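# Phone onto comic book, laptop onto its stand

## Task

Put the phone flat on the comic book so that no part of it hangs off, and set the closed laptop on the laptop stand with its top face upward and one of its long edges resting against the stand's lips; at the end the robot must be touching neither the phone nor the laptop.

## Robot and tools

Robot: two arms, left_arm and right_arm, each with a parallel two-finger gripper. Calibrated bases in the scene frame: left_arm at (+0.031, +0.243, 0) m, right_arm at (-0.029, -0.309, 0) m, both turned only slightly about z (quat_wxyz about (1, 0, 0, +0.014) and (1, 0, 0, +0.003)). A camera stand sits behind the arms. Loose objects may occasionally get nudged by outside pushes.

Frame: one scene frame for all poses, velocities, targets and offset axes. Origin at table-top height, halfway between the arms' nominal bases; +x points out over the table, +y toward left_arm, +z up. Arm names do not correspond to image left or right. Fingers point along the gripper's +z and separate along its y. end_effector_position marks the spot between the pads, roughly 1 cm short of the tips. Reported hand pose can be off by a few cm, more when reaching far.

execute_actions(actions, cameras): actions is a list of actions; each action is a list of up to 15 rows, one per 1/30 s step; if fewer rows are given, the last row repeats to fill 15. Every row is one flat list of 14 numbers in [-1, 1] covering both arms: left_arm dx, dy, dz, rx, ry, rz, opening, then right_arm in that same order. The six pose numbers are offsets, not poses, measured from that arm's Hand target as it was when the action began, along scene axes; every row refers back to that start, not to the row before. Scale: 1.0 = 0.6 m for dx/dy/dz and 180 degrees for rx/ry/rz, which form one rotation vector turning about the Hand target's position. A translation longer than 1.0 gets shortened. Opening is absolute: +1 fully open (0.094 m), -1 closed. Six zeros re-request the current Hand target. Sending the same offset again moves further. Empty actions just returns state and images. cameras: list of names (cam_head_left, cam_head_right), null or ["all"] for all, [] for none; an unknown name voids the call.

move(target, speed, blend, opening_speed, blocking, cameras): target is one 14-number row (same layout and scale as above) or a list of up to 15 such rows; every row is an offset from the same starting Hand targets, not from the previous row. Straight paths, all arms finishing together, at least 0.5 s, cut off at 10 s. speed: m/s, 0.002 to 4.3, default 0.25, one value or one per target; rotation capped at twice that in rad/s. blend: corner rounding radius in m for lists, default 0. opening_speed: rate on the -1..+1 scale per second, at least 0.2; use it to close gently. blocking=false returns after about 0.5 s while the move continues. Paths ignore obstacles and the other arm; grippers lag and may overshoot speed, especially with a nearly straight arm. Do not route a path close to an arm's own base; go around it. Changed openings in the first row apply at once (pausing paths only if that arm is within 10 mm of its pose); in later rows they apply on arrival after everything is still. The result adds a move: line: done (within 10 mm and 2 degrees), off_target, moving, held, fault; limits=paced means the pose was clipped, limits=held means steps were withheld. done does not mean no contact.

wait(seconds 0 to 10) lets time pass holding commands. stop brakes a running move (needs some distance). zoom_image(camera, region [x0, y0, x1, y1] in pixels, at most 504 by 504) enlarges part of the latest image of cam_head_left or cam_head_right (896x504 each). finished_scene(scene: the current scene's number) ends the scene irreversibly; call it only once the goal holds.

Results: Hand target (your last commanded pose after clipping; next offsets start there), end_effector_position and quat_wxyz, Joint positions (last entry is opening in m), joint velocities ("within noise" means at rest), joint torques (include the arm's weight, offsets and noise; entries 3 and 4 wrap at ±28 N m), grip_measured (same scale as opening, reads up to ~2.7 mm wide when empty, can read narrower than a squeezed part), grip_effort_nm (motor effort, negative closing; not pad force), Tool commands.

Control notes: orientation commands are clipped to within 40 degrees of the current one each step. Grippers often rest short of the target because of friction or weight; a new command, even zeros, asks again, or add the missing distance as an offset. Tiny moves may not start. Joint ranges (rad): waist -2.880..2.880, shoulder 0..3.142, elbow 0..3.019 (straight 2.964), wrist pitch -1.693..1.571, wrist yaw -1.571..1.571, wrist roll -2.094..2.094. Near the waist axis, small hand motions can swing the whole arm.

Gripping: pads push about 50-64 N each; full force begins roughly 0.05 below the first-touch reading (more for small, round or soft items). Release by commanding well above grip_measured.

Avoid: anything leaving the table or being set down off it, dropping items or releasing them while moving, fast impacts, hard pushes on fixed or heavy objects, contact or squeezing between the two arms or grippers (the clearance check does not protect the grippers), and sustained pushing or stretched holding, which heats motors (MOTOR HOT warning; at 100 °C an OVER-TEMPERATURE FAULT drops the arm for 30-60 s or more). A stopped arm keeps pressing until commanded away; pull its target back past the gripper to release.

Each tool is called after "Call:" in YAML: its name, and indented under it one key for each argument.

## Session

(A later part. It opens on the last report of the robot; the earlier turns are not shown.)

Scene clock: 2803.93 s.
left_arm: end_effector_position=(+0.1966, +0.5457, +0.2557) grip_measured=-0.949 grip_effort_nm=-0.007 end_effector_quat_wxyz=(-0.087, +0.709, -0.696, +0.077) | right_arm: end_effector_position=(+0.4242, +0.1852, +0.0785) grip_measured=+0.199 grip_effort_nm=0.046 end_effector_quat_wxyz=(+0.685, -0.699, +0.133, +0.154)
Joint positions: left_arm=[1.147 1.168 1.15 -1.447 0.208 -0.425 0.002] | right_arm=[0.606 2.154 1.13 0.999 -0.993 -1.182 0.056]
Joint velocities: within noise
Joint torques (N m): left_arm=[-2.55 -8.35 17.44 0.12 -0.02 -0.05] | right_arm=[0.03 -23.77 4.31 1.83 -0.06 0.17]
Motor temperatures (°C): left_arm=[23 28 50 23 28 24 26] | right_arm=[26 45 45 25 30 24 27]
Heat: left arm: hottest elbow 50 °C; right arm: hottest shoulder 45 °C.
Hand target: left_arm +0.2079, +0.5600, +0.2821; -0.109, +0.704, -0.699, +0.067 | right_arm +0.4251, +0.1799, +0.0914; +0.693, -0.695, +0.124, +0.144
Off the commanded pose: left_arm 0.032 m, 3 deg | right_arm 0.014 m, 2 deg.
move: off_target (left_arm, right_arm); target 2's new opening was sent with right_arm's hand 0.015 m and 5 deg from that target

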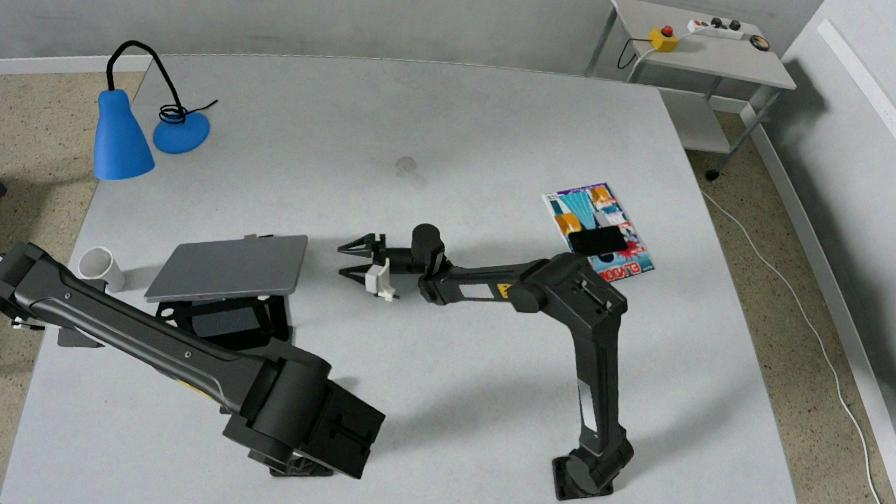

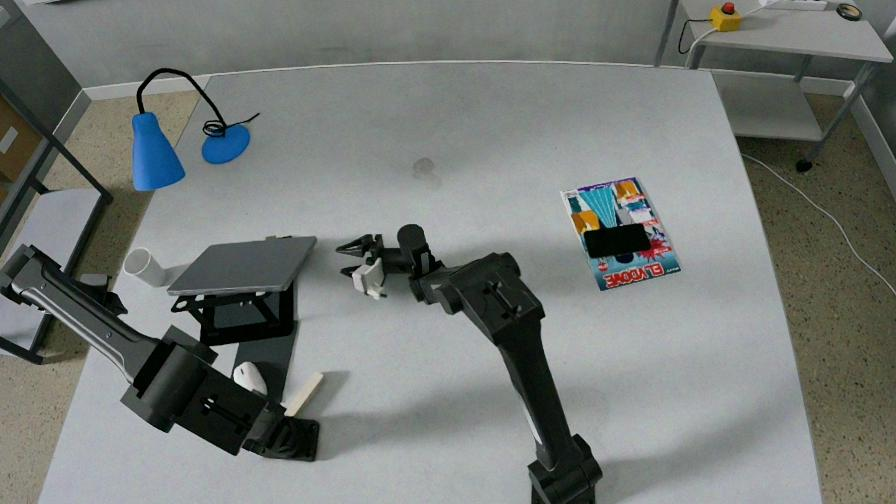

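Call:
move:
  target:
    - [0.3,-0.05,0.08,0,0.08,0,-0.95,0,-0.1,0.05,0,0,0,0.2]
    - [0.62,-0.1,0.05,0,0.08,0,-0.95,0,-0.2,0.1,0,0,0,0.2]
    - [0.62,-0.1,-0.365,0,0.08,0,-0.95,0,-0.2,0.1,0,0,0,0.2]
    - [0.5,-0.1,-0.365,0,0.08,0,-0.95,0,-0.2,0.1,0,0,0,0.2]
  speed: [0.25,0.25,0.2,0.08]

Call:
zoom_image:
  camera: "cam_head_left"
  region: [140, 190, 340, 330]

Call:
zoom_image:
  camera: "cam_head_right"
  region: [140, 190, 340, 330]

Scene clock: 2815.20 s.
left_arm: end_effector_position=(+0.5105, +0.4932, +0.0528) grip_measured=-0.949 grip_effort_nm=-0.007 end_effector_quat_wxyz=(-0.007, +0.705, -0.709, -0.025) | right_arm: end_effector_position=(+0.4256, +0.0662, +0.1469) grip_measured=+0.199 grip_effort_nm=0.046 end_effector_quat_wxyz=(+0.693, -0.695, +0.121, +0.146)
Joint positions: left_arm=[0.437 1.876 1.412 -1.11 -0.051 -1.1 0.002] | right_arm=[0.408 1.921 0.942 0.989 -1.193 -1.182 0.056]
Joint velocities: within noise
Joint torques (N m): left_arm=[-0.32 -21.19 8.53 0.73 -0.12 0.05] | right_arm=[-0.09 -20.25 4.67 0.8 -0.06 0.2]
Motor temperatures (°C): left_arm=[23 28 50 23 28 24 26] | right_arm=[26 44 43 25 30 24 27]
Heat: left arm: hottest elbow 50 °C; right arm: hottest shoulder 44 °C.
Hand target: left_arm +0.5079, +0.5000, +0.0630; -0.020, +0.707, -0.707, -0.021 | right_arm +0.4251, +0.0600, +0.1514; +0.693, -0.695, +0.124, +0.143
Off the commanded pose: left_arm 0.013 m, 2 deg | right_arm 0.008 m, 0 deg.
move: off_target (left_arm)

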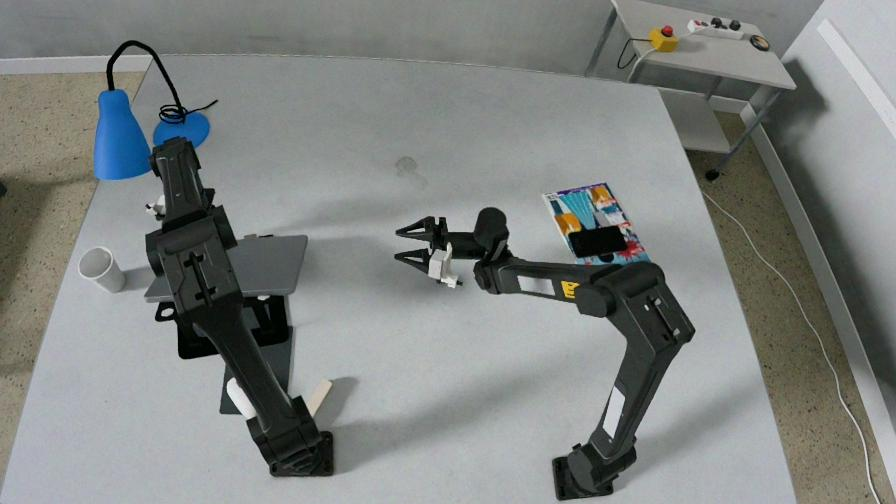

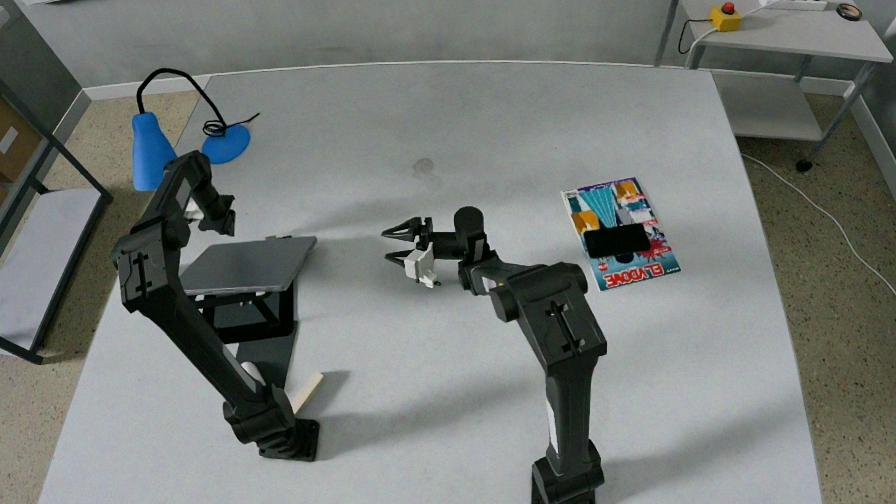

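Scaled by 2.520.

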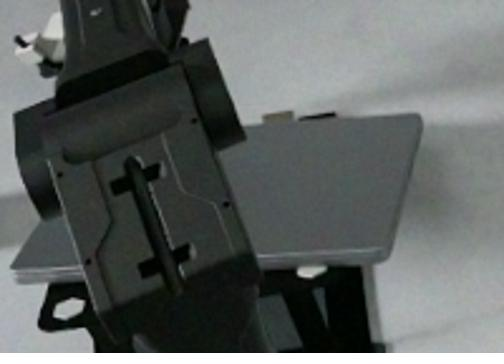

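Scaled by 2.520.

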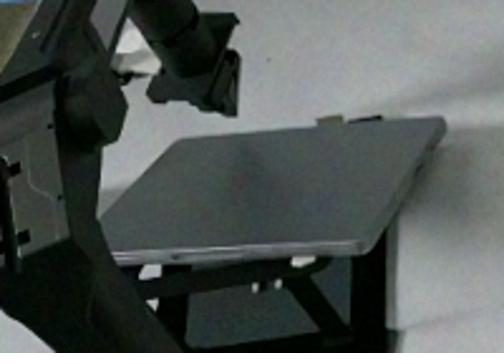

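Call:
move:
  target:
    - [-0.06,0,0,0,0,0,-0.95,0,0,0,0,0,0,0.2]
  speed: 0.06

Call:
zoom_image:
  camera: "cam_head_right"
  region: [140, 190, 340, 330]

Scene clock: 2818.47 s.
left_arm: end_effector_position=(+0.4750, +0.4936, +0.0539) grip_measured=-0.949 grip_effort_nm=-0.007 end_effector_quat_wxyz=(-0.007, +0.705, -0.709, -0.025) | right_arm: end_effector_position=(+0.4256, +0.0662, +0.1468) grip_measured=+0.199 grip_effort_nm=0.046 end_effector_quat_wxyz=(+0.693, -0.695, +0.121, +0.146)
Joint positions: left_arm=[0.469 1.801 1.305 -1.075 -0.051 -1.067 0.002] | right_arm=[0.408 1.921 0.942 0.989 -1.193 -1.182 0.056]
Joint velocities: within noise
Joint torques (N m): left_arm=[-0.03 -20.31 8.2 0.64 -0.11 0.09] | right_arm=[-0.15 -20.25 4.71 0.84 -0.07 0.2]
Motor temperatures (°C): left_arm=[23 28 49 23 28 24 26] | right_arm=[26 44 43 25 29 24 27]
Heat: left arm: hottest elbow 49 °C; right arm: hottest shoulder 44 °C.
Hand target: left_arm +0.4720, +0.5000, +0.0632; -0.020, +0.706, -0.707, -0.021 | right_arm +0.4251, +0.0600, +0.1514; +0.693, -0.695, +0.124, +0.144
Off the commanded pose: left_arm 0.012 m, 2 deg | right_arm 0.008 m, 0 deg.
move: off_target (left_arm)

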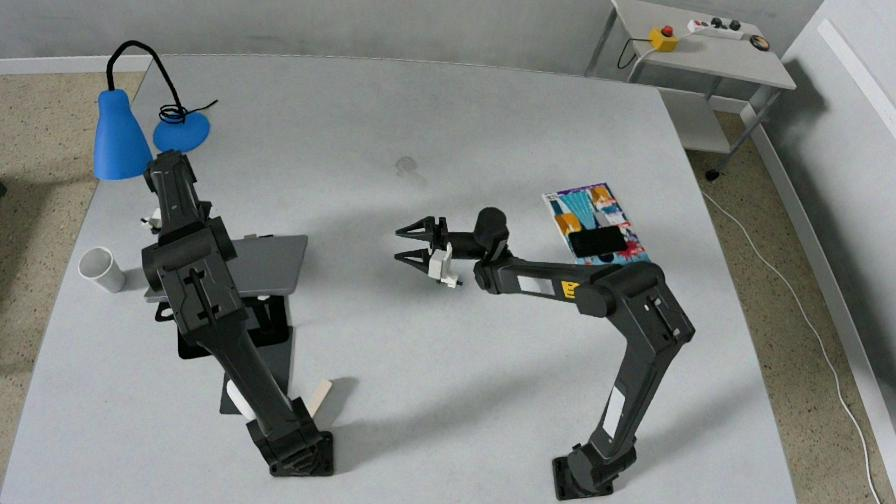

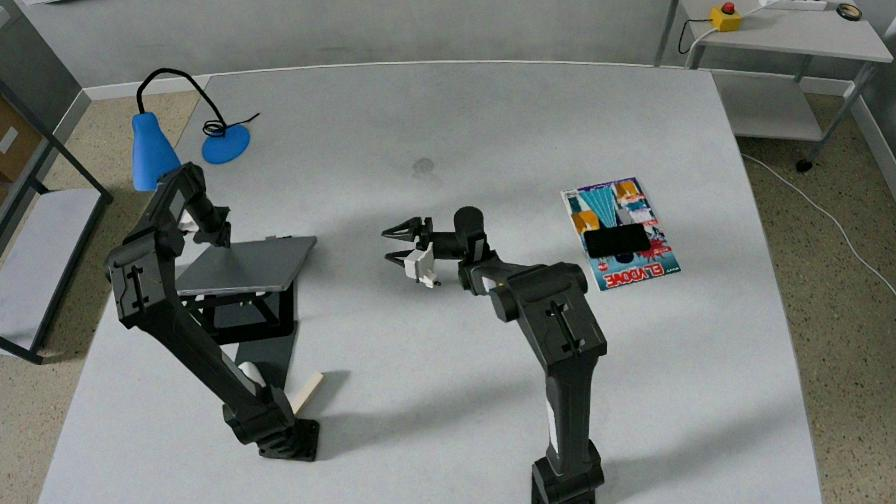

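Scaled by 2.520.

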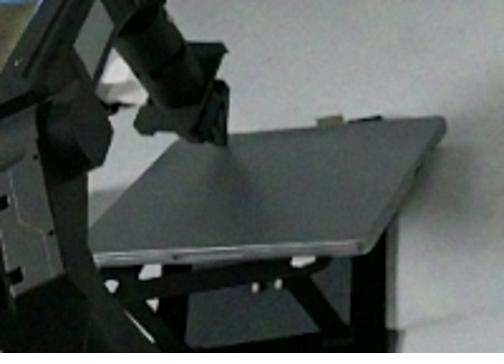

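Call:
move:
  target:
    - [0.0,0,0.1,0,0,0,-0.95,-0.01,0.12,-0.09,0,0,0,0.2]
    - [0.1,0.05,0.3,0,0,0,-0.95,-0.01,0.3,-0.09,0,0,0,0.2]
    - [0.0,0.1,0.42,0,0,0,-0.95,-0.01,0.37,-0.09,0,0,0,0.2]
  speed: [0.2,0.2,0.1]

Call:
zoom_image:
  camera: "cam_head_left"
  region: [200, 210, 380, 330]

Call:
zoom_image:
  camera: "cam_head_right"
  region: [200, 210, 380, 330]

Scene clock: 2835.60 s.
left_arm: end_effector_position=(+0.4667, +0.5494, +0.2811) grip_measured=-0.949 grip_effort_nm=-0.007 end_effector_quat_wxyz=(-0.003, +0.705, -0.709, -0.026) | right_arm: end_effector_position=(+0.4142, +0.2669, +0.1015) grip_measured=+0.199 grip_effort_nm=0.046 end_effector_quat_wxyz=(+0.692, -0.696, +0.130, +0.142)
Joint positions: left_arm=[0.568 1.743 1.84 -1.671 -0.051 -0.968 0.002] | right_arm=[0.729 2.173 1.263 0.907 -0.855 -1.187 0.056]
Joint velocities: within noise
Joint torques (N m): left_arm=[-0.67 -20.37 16.69 0.09 -0.06 0.04] | right_arm=[1.38 -20.37 9.76 0.95 0.07 0.2]
Motor temperatures (°C): left_arm=[23 28 46 23 28 24 26] | right_arm=[26 44 42 25 29 24 26]
Heat: left arm: hottest elbow 46 °C; right arm: hottest shoulder 44 °C.
Hand target: left_arm +0.4719, +0.5599, +0.3152; -0.020, +0.707, -0.707, -0.021 | right_arm +0.4191, +0.2819, +0.0973; +0.693, -0.696, +0.124, +0.143
Off the commanded pose: left_arm 0.036 m, 2 deg | right_arm 0.016 m, 1 deg.
joint sent to its limit (left arm) — joint 4 (wrist pitch), lower limit. The joint targets still meet the commanded pose.
move: off_target (left_arm, right_arm)

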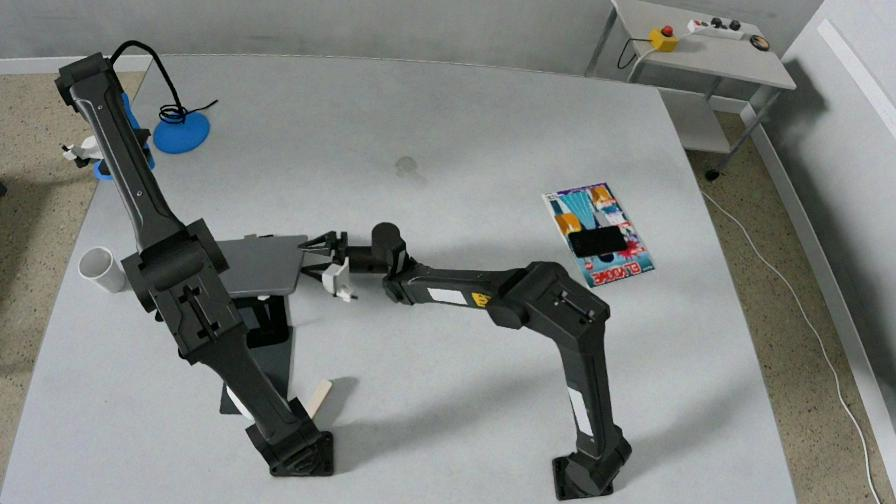

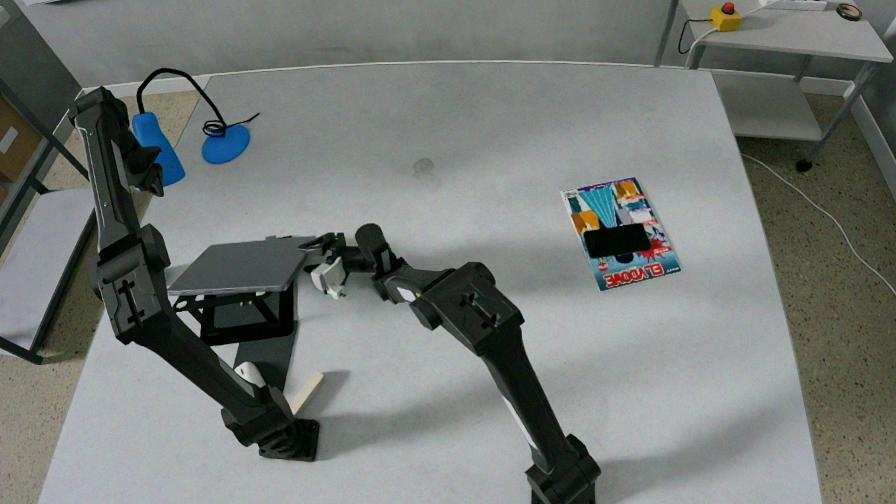

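Scaled by 2.800.

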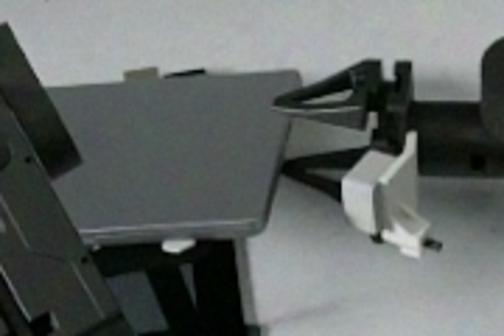

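Scaled by 2.800.

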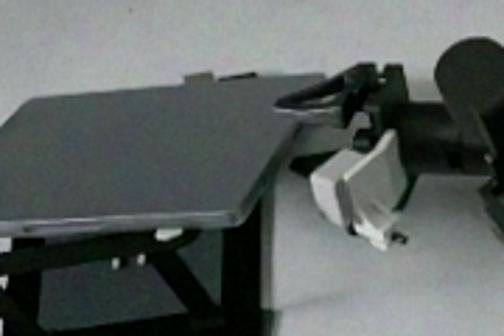

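Call:
move:
  target:
    - [0,0,0,0,0,0,-0.95,0,0.03,-0.003,0,0,0,0.2]
    - [0,0,0,0,0,0,-0.95,0,0.03,-0.003,0,0,0,-0.9]
    - [0,0,0,0,0,0,-0.95,0.09,0.03,-0.04,0,0,0.02,-0.9]
  speed: 0.06
  opening_speed: 0.7

Call:
zoom_image:
  camera: "cam_head_left"
  region: [140, 210, 340, 330]

Call:
zoom_image:
  camera: "cam_head_right"
  region: [140, 210, 340, 330]

Scene clock: 2846.90 s.
left_arm: end_effector_position=(+0.4667, +0.5494, +0.2811) grip_measured=-0.949 grip_effort_nm=-0.007 end_effector_quat_wxyz=(-0.003, +0.705, -0.709, -0.026) | right_arm: end_effector_position=(+0.4465, +0.2939, +0.0809) grip_measured=-0.656 grip_effort_nm=-1.038 end_effector_quat_wxyz=(+0.678, -0.700, +0.109, +0.195)
Joint positions: left_arm=[0.568 1.743 1.84 -1.671 -0.051 -0.967 0.002] | right_arm=[0.709 2.309 1.475 0.829 -0.982 -1.14 0.016]
Joint velocities: within noise
Joint torques (N m): left_arm=[-0.97 -19.43 16.65 -0.09 -0.04 0.08] | right_arm=[-0.5 -21.89 11.41 0.85 0.74 -0.2]
Motor temperatures (°C): left_arm=[22 30 48 23 28 24 26] | right_arm=[26 44 42 25 28 24 26]
Heat: left arm: hottest elbow 48 °C; right arm: hottest shoulder 44 °C.
Hand target: left_arm +0.4719, +0.5599, +0.3152; -0.020, +0.706, -0.707, -0.021 | right_arm +0.4729, +0.3001, +0.0734; +0.688, -0.699, +0.102, +0.165
Off the commanded pose: left_arm 0.036 m, 2 deg | right_arm 0.028 m, 4 deg.
joint sent to its limit (left arm) — joint 4 (wrist pitch), lower limit. The joint targets still meet the commanded pose.
move: off_target (left_arm, right_arm); target 2's new opening was sent with right_arm's hand 0.016 m and 1 deg from that target

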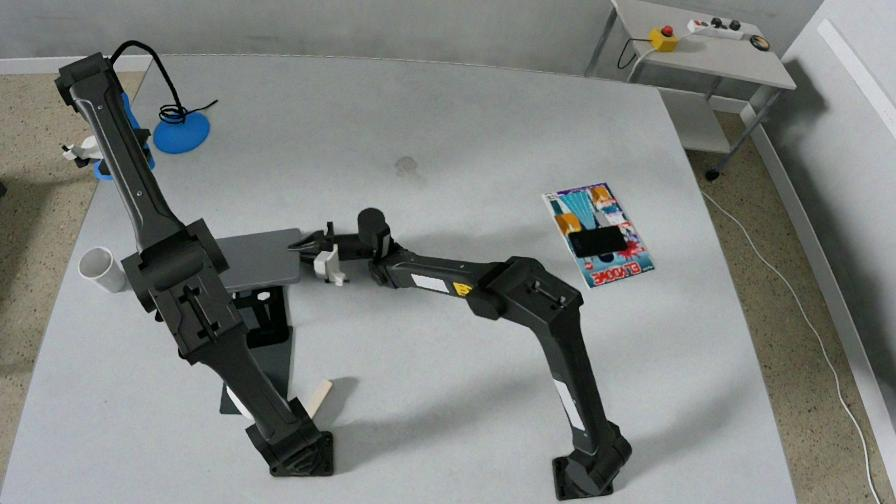

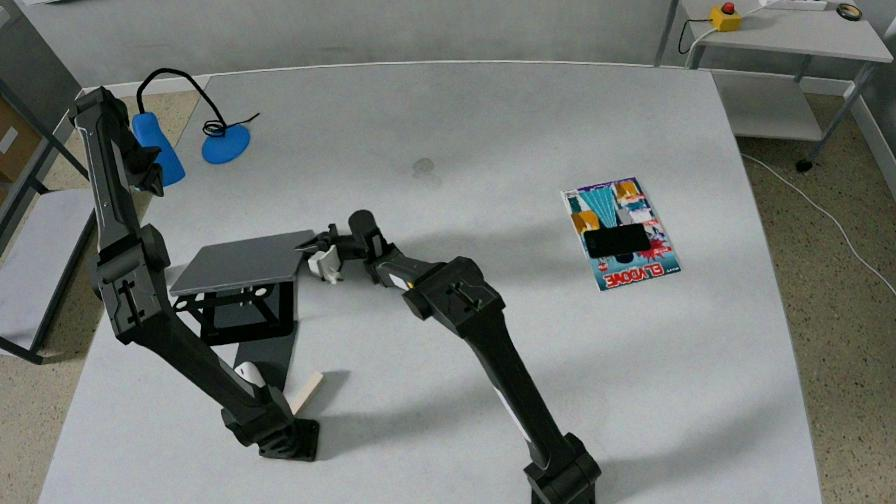

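Scaled by 2.520.

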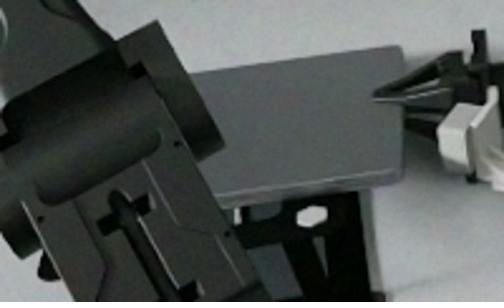

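Scaled by 2.520.

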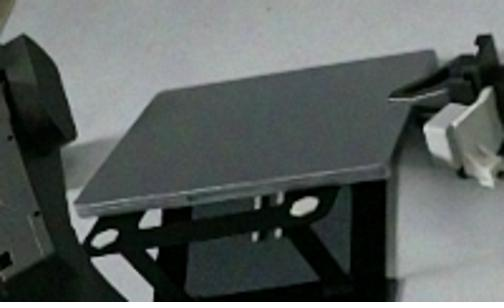

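Call:
move:
  target:
    - [0,0,0,0,0,0,-0.95,-0.03,0,0.01,0,0,0,-0.9]
    - [0,0,0,0,0,0,-0.95,-0.03,0,0.015,0,0,0,0.2]
    - [0,0,0,0,0,0,-0.95,-0.03,-0.2,0.015,0,0,0,0.2]
    - [-0.4,-0.4,0.1,0,0,0,-0.95,-0.1,-0.4,0.1,0,0,0,0.2]
  speed: [0.1,0.1,0.12,0.25]
  opening_speed: 0.7

Call:
zoom_image:
  camera: "cam_head_left"
  region: [140, 210, 340, 330]

Call:
zoom_image:
  camera: "cam_head_right"
  region: [140, 210, 340, 330]

Call:
zoom_image:
  camera: "cam_head_left"
  region: [170, 220, 280, 270]

Scene clock: 2856.67 s.
left_arm: end_effector_position=(+0.2318, +0.3238, +0.3796) grip_measured=-0.949 grip_effort_nm=-0.012 end_effector_quat_wxyz=(-0.179, +0.692, -0.697, +0.055) | right_arm: end_effector_position=(+0.4132, +0.0661, +0.1256) grip_measured=+0.199 grip_effort_nm=0.061 end_effector_quat_wxyz=(+0.683, -0.701, +0.108, +0.176)
Joint positions: left_arm=[0.315 0.737 1.213 -1.674 -0.051 -1.21 0.002] | right_arm=[0.411 1.963 0.938 1.008 -1.253 -1.183 0.056]
Joint velocities: within noise
Joint torques (N m): left_arm=[-2.67 -1.85 9.35 0.44 0 -0.11] | right_arm=[-0.15 -20.37 4.36 1.65 -0.08 0.19]
Motor temperatures (°C): left_arm=[22 30 48 23 28 24 26] | right_arm=[26 44 43 25 28 24 27]
Heat: left arm: hottest elbow 48 °C; right arm: hottest shoulder 44 °C.
Hand target: left_arm +0.2320, +0.3199, +0.3752; -0.020, +0.706, -0.707, -0.021 | right_arm +0.4130, +0.0600, +0.1336; +0.688, -0.699, +0.102, +0.165
Off the commanded pose: left_arm 0.006 m, 20 deg | right_arm 0.010 m, 1 deg.
joint sent to its limit (left arm) — joint 4 (wrist pitch), lower limit. The joint targets are off in orientation, not in position.
move: off_target (left_arm); target 2's new opening was sent with right_arm's hand 0.010 m and 4 deg from that target

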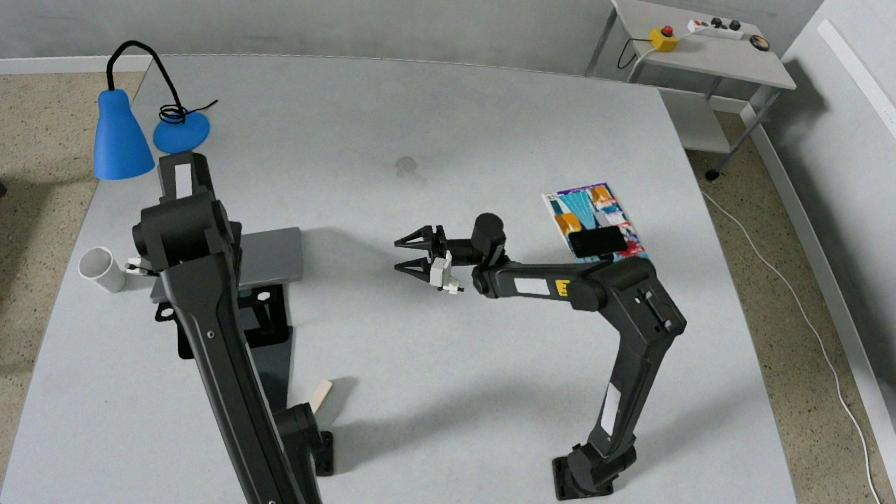

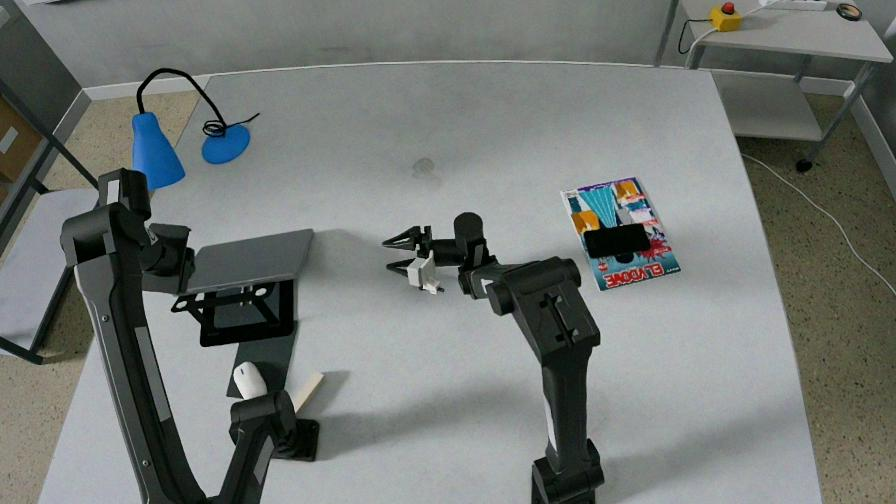

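Scaled by 2.520.

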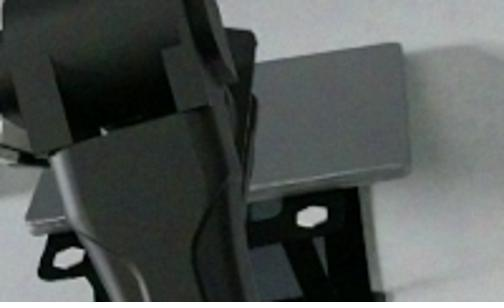

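Scaled by 2.520.

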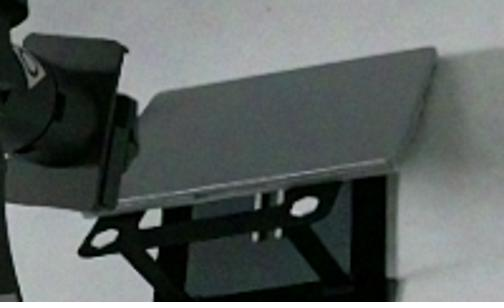

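Scaled by 4.582.

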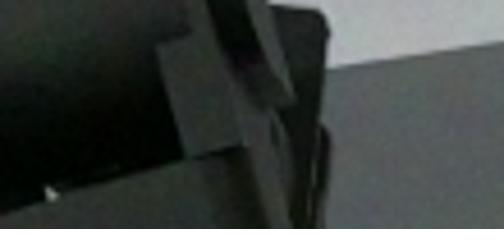

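Call:
move:
  target: [-0.22,0.33,-0.11,0,0,0,-0.95,0,-0.2,0.1,0,0,0,0.2]
  speed: 0.3

Call:
zoom_image:
  camera: "cam_head_left"
  region: [140, 210, 340, 330]

Call:
zoom_image:
  camera: "cam_head_left"
  region: [170, 215, 310, 275]

Call:
zoom_image:
  camera: "cam_head_right"
  region: [140, 210, 340, 330]

Scene clock: 2876.87 s.
left_arm: end_effector_position=(+0.1007, +0.5062, +0.2809) grip_measured=-0.949 grip_effort_nm=-0.002 end_effector_quat_wxyz=(+0.010, +0.705, -0.709, -0.005) | right_arm: end_effector_position=(+0.4164, -0.0556, +0.1914) grip_measured=+0.199 grip_effort_nm=0.071 end_effector_quat_wxyz=(+0.690, -0.699, +0.096, +0.163)
Joint positions: left_arm=[1.272 1.057 1.149 -1.674 -0.019 -0.264 0.002] | right_arm=[0.168 1.764 0.851 0.965 -1.493 -1.151 0.056]
Joint velocities: within noise
Joint torques (N m): left_arm=[0.21 -7.47 16.43 0.09 0.02 0.08] | right_arm=[-0.03 -17.79 4.85 0.64 -0.04 0.27]
Motor temperatures (°C): left_arm=[22 29 45 23 27 24 26] | right_arm=[26 44 41 25 28 23 26]
Heat: left arm: hottest elbow 45 °C; right arm: hottest shoulder 44 °C.
Hand target: left_arm +0.1000, +0.5180, +0.3093; -0.020, +0.707, -0.707, -0.021 | right_arm +0.4130, -0.0599, +0.1936; +0.688, -0.699, +0.102, +0.165
Off the commanded pose: left_arm 0.031 m, 4 deg | right_arm 0.006 m, 1 deg.
joint sent to its limit (left arm) — joint 4 (wrist pitch), lower limit. The joint targets still meet the commanded pose.
move: off_target (left_arm)

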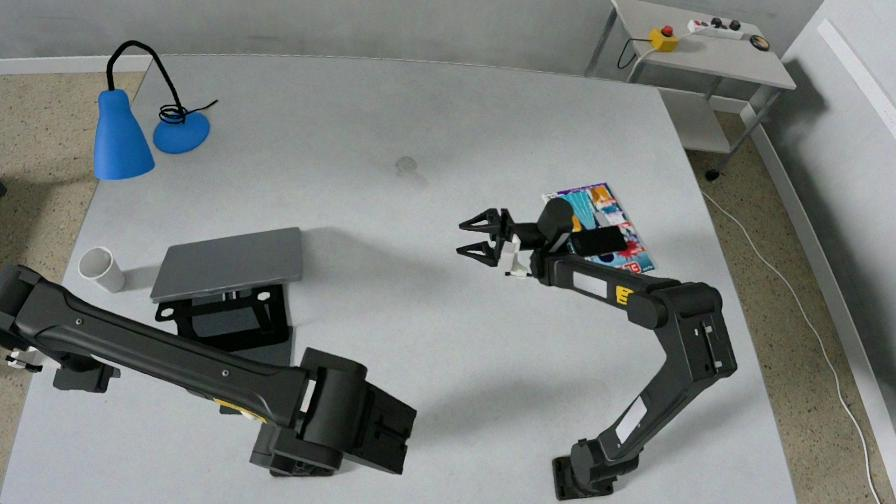

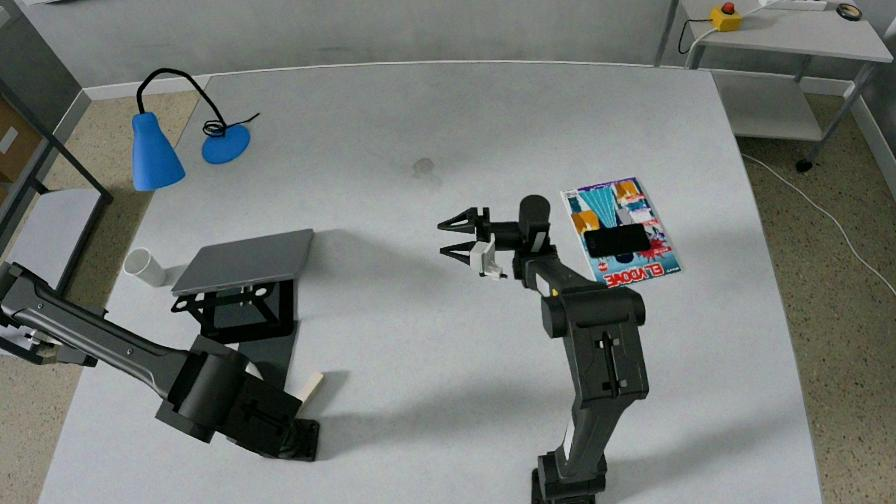

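Scaled by 2.520.

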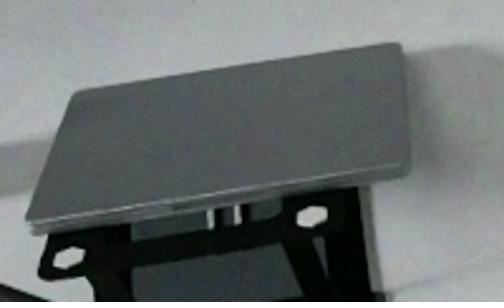

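Scaled by 3.600.

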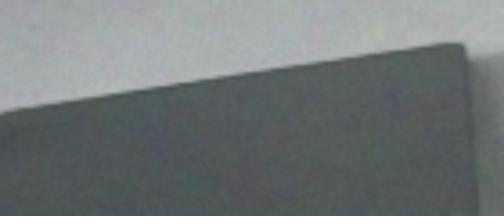

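Scaled by 2.520.

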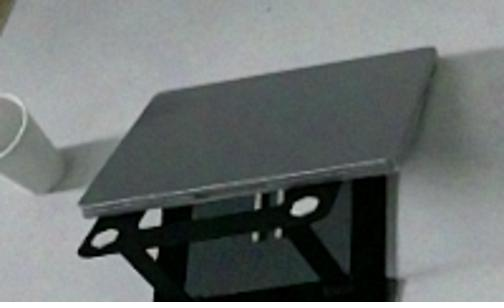

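Call:
move:
  target: [0,0,0,0,0,0,-0.95,0.103,0.617,-0.05,-0.452,0.277,-0.316,-0.95]
  speed: 0.5

Call:
zoom_image:
  camera: "cam_head_left"
  region: [140, 190, 340, 310]

Scene clock: 2888.83 s.
left_arm: end_effector_position=(+0.1007, +0.5062, +0.2809) grip_measured=-0.949 grip_effort_nm=-0.007 end_effector_quat_wxyz=(+0.010, +0.704, -0.710, -0.005) | right_arm: end_effector_position=(+0.4703, +0.3039, +0.1636) grip_measured=-0.949 grip_effort_nm=-0.081 end_effector_quat_wxyz=(-0.110, +0.706, -0.700, -0.009)
Joint positions: left_arm=[1.272 1.057 1.149 -1.674 -0.019 -0.263 0.002] | right_arm=[0.884 2.55 2.87 -1.67 0.003 -0.69 0.002]
Joint velocities: within noise
Joint torques (N m): left_arm=[-1.08 -7.77 16.62 0.06 0.03 0.09] | right_arm=[0.62 -26.87 12.74 0.18 -0.07 0.24]
Motor temperatures (°C): left_arm=[22 28 46 23 27 24 26] | right_arm=[26 45 42 25 28 23 26]
Heat: left arm: hottest elbow 46 °C; right arm: hottest shoulder 45 °C.
Hand target: left_arm +0.1000, +0.5180, +0.3093; -0.020, +0.707, -0.707, -0.021 | right_arm +0.4749, +0.3102, +0.1634; +0.001, +0.707, -0.707, +0.000
Off the commanded pose: left_arm 0.031 m, 4 deg | right_arm 0.008 m, 13 deg.
elbow stopped short (right arm): the move would have taken joint 3 (elbow) straighter than the controller allows.
joint sent to its limit (left arm) — joint 4 (wrist pitch), lower limit. The joint targets still meet the commanded pose.
move: off_target (left_arm, right_arm)

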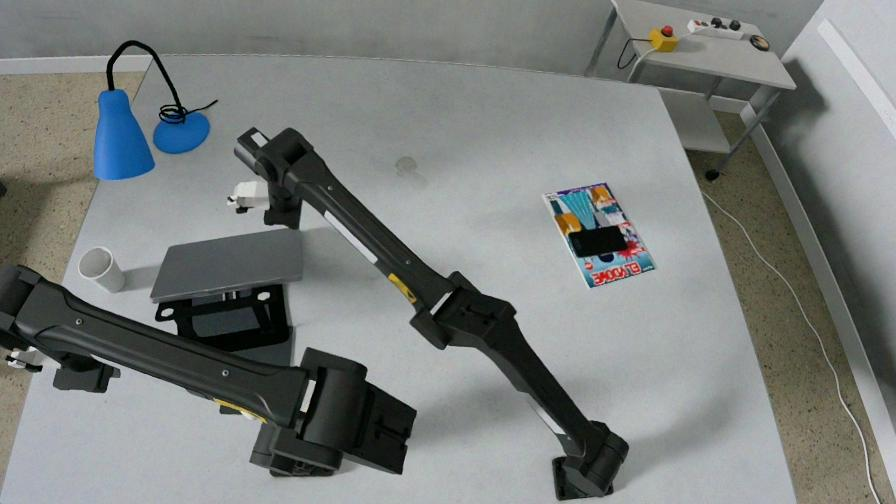

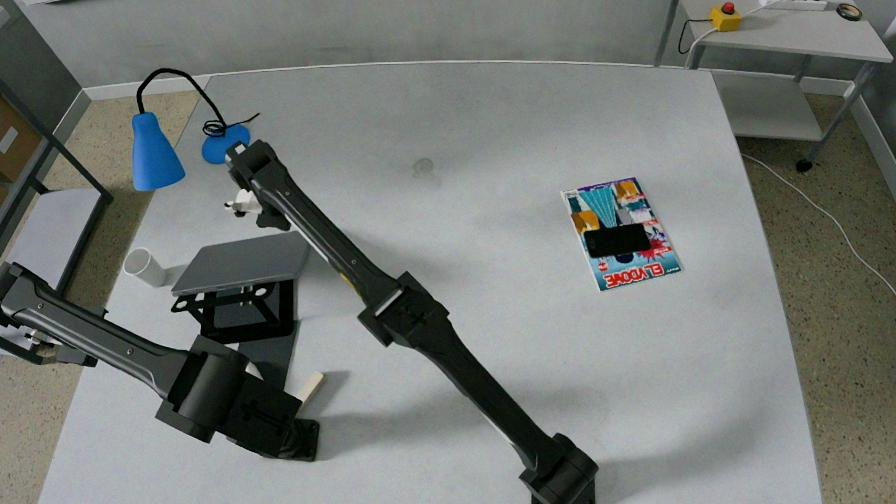

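Scaled by 2.520.

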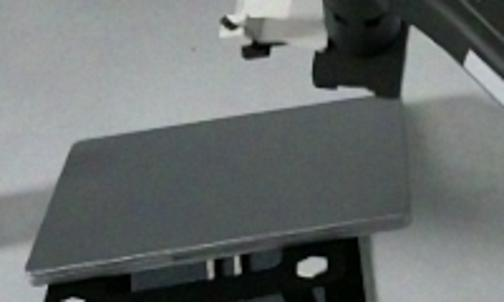

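Call:
move:
  target: [0,0,0,0,0,0,-0.95,0,0,-0.18,0,0,0,-0.95]
  speed: 0.08

Call:
zoom_image:
  camera: "cam_head_left"
  region: [200, 180, 340, 300]

Call:
zoom_image:
  camera: "cam_head_right"
  region: [200, 180, 340, 300]

Scene clock: 2894.40 s.
left_arm: end_effector_position=(+0.1007, +0.5062, +0.2809) grip_measured=-0.949 grip_effort_nm=-0.007 end_effector_quat_wxyz=(+0.010, +0.704, -0.710, -0.005) | right_arm: end_effector_position=(+0.4705, +0.3044, +0.0848) grip_measured=-0.949 grip_effort_nm=-0.076 end_effector_quat_wxyz=(-0.061, +0.708, -0.703, -0.005)
Joint positions: left_arm=[1.272 1.057 1.149 -1.674 -0.019 -0.263 0.002] | right_arm=[0.884 2.658 2.881 -1.672 0.002 -0.689 0.002]
Joint velocities: within noise
Joint torques (N m): left_arm=[-0.21 -8.06 16.5 -0.27 -0.04 0.08] | right_arm=[0.56 -26.05 11.81 0.29 -0.09 0.22]
Motor temperatures (°C): left_arm=[22 28 47 23 27 24 26] | right_arm=[26 46 43 25 27 23 26]
Heat: left arm: hottest elbow 47 °C; right arm: hottest shoulder 46 °C.
Hand target: left_arm +0.1000, +0.5180, +0.3093; -0.020, +0.707, -0.707, -0.021 | right_arm +0.4749, +0.3102, +0.0554; +0.001, +0.707, -0.707, +0.000
Off the commanded pose: left_arm 0.031 m, 4 deg | right_arm 0.030 m, 7 deg.
elbow stopped short (right arm): the move would have taken joint 3 (elbow) straighter than the controller allows.
joint sent to its limit (left arm) — joint 4 (wrist pitch), lower limit. The joint targets still meet the commanded pose.
move: off_target (left_arm, right_arm)

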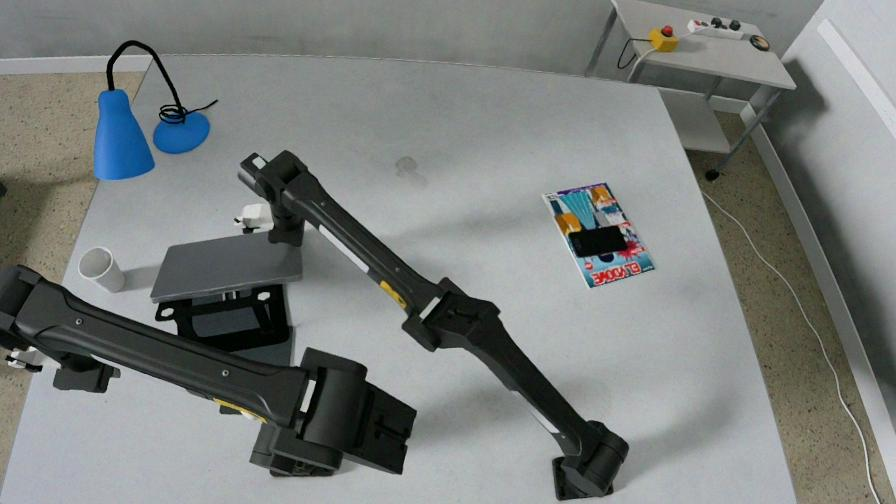

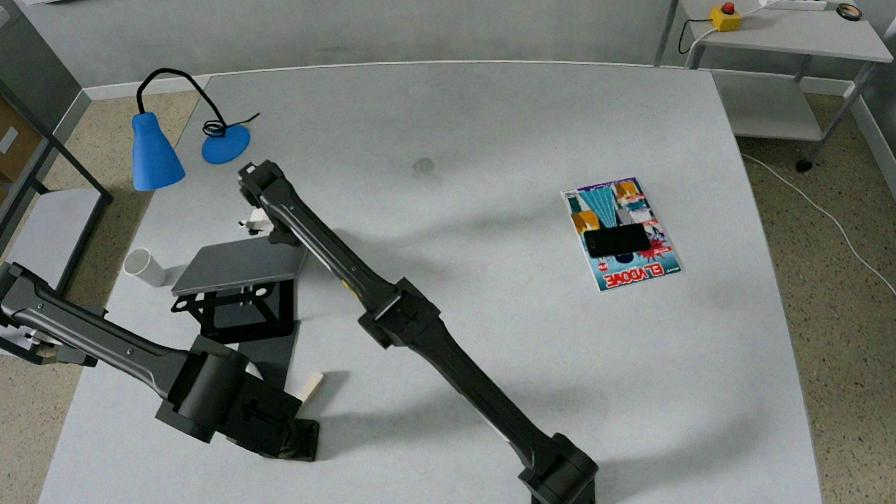

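Scaled by 3.600.

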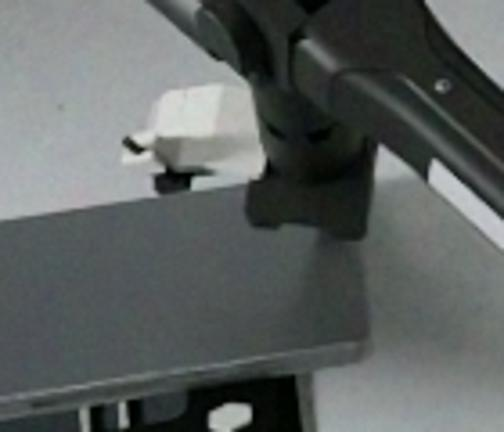

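Scaled by 3.600.

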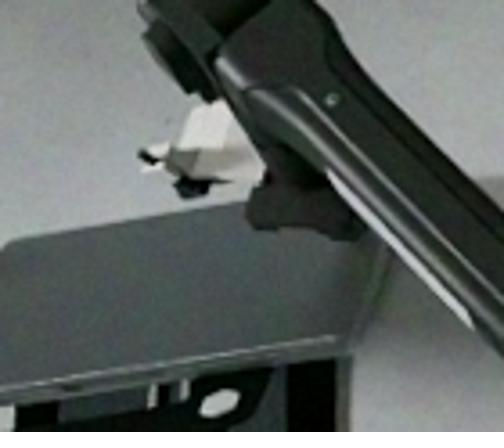

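Call:
move:
  target: [0,0,0,0,0,0,-0.95,0,0,-0.04,0,0,0,-0.95]
  speed: 0.06
  cameras: []

Call:
move:
  target: [0,0,0,0,0,0,-0.95,0,0,-0.03,0,0,0,-0.95]
  speed: 0.06

Call:
zoom_image:
  camera: "cam_head_left"
  region: [200, 180, 340, 300]

Scene clock: 2897.77 s.
left_arm: end_effector_position=(+0.1007, +0.5062, +0.2809) grip_measured=-0.949 grip_effort_nm=-0.007 end_effector_quat_wxyz=(+0.010, +0.704, -0.710, -0.005) | right_arm: end_effector_position=(+0.4718, +0.3058, +0.0814) grip_measured=-0.949 grip_effort_nm=-0.071 end_effector_quat_wxyz=(-0.062, +0.708, -0.703, -0.005)
Joint positions: left_arm=[1.272 1.057 1.149 -1.674 -0.019 -0.263 0.002] | right_arm=[0.884 2.669 2.895 -1.671 0.003 -0.689 0.002]
Joint velocities: within noise
Joint torques (N m): left_arm=[0.44 -7.77 16.69 -0.06 -0.01 0.11] | right_arm=[0.62 -24.76 10.85 0.42 -0.1 0.22]
Motor temperatures (°C): left_arm=[22 28 47 23 27 24 26] | right_arm=[26 46 44 25 27 23 26]
Heat: left arm: hottest elbow 47 °C; right arm: hottest shoulder 46 °C.
Hand target: left_arm +0.1000, +0.5180, +0.3093; -0.020, +0.707, -0.707, -0.021 | right_arm +0.4749, +0.3102, +0.0315; +0.001, +0.707, -0.707, +0.000
Off the commanded pose: left_arm 0.031 m, 4 deg | right_arm 0.050 m, 7 deg.
elbow stopped short (right arm): the move would have taken joint 3 (elbow) straighter than the controller allows.
joint sent to its limit (left arm) — joint 4 (wrist pitch), lower limit. The joint targets still meet the commanded pose.
move: off_target (left_arm, right_arm)
No camera images: "cameras" was empty.

Scene clock: 2898.73 s.
left_arm: end_effector_position=(+0.1007, +0.5062, +0.2809) grip_measured=-0.949 grip_effort_nm=-0.002 end_effector_quat_wxyz=(+0.010, +0.704, -0.710, -0.005) | right_arm: end_effector_position=(+0.4737, +0.3076, +0.0783) grip_measured=-0.949 grip_effort_nm=-0.066 end_effector_quat_wxyz=(-0.066, +0.708, -0.703, -0.004)
Joint positions: left_arm=[1.272 1.057 1.149 -1.674 -0.019 -0.263 0.002] | right_arm=[0.884 2.679 2.904 -1.665 0.005 -0.689 0.002]
Joint velocities: within noise
Joint torques (N m): left_arm=[-0.15 -8.18 16.58 0.08 0 0.08] | right_arm=[0.62 -23.53 10.26 0.36 -0.15 0.22]
Motor temperatures (°C): left_arm=[22 28 47 23 27 24 26] | right_arm=[26 46 44 25 27 23 26]
Heat: left arm: hottest elbow 47 °C; right arm: hottest shoulder 46 °C.
Hand target: left_arm +0.1000, +0.5180, +0.3093; -0.020, +0.707, -0.707, -0.021 | right_arm +0.4749, +0.3102, +0.0133; +0.001, +0.707, -0.707, +0.000
Off the commanded pose: left_arm 0.031 m, 4 deg | right_arm 0.065 m, 8 deg.
elbow stopped short (right arm): the move would have taken joint 3 (elbow) straighter than the controller allows.
joint sent to its limit (left arm) — joint 4 (wrist pitch), lower limit. The joint targets still meet the commanded pose.
move: off_target (left_arm, right_arm)

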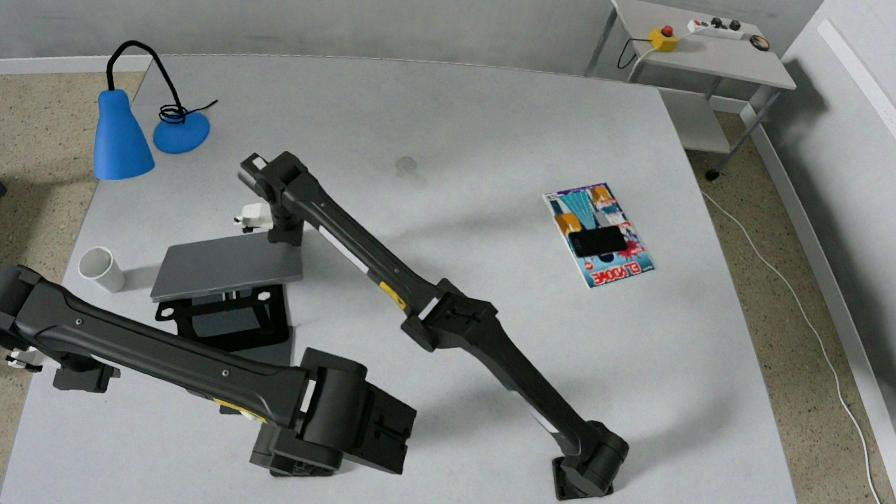

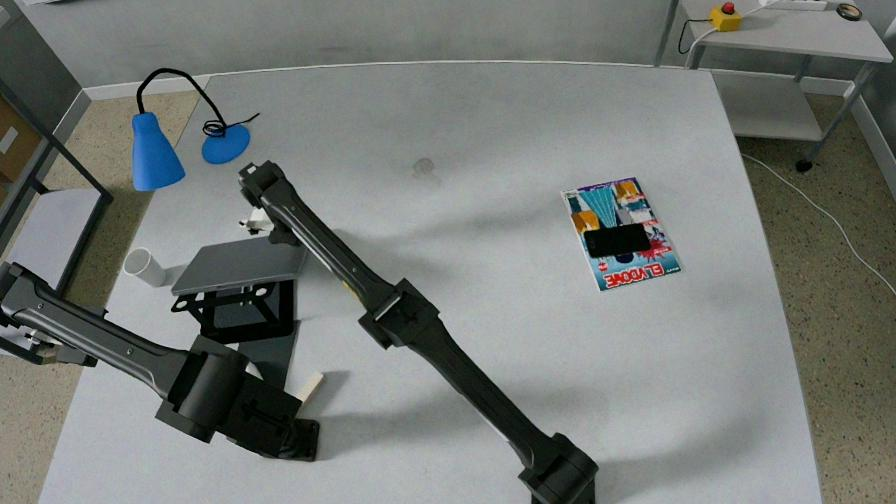

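Scaled by 3.600.

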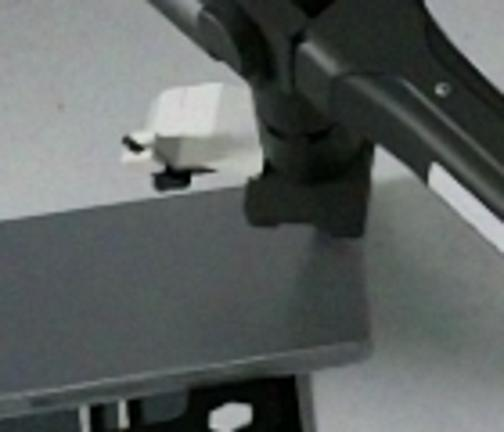

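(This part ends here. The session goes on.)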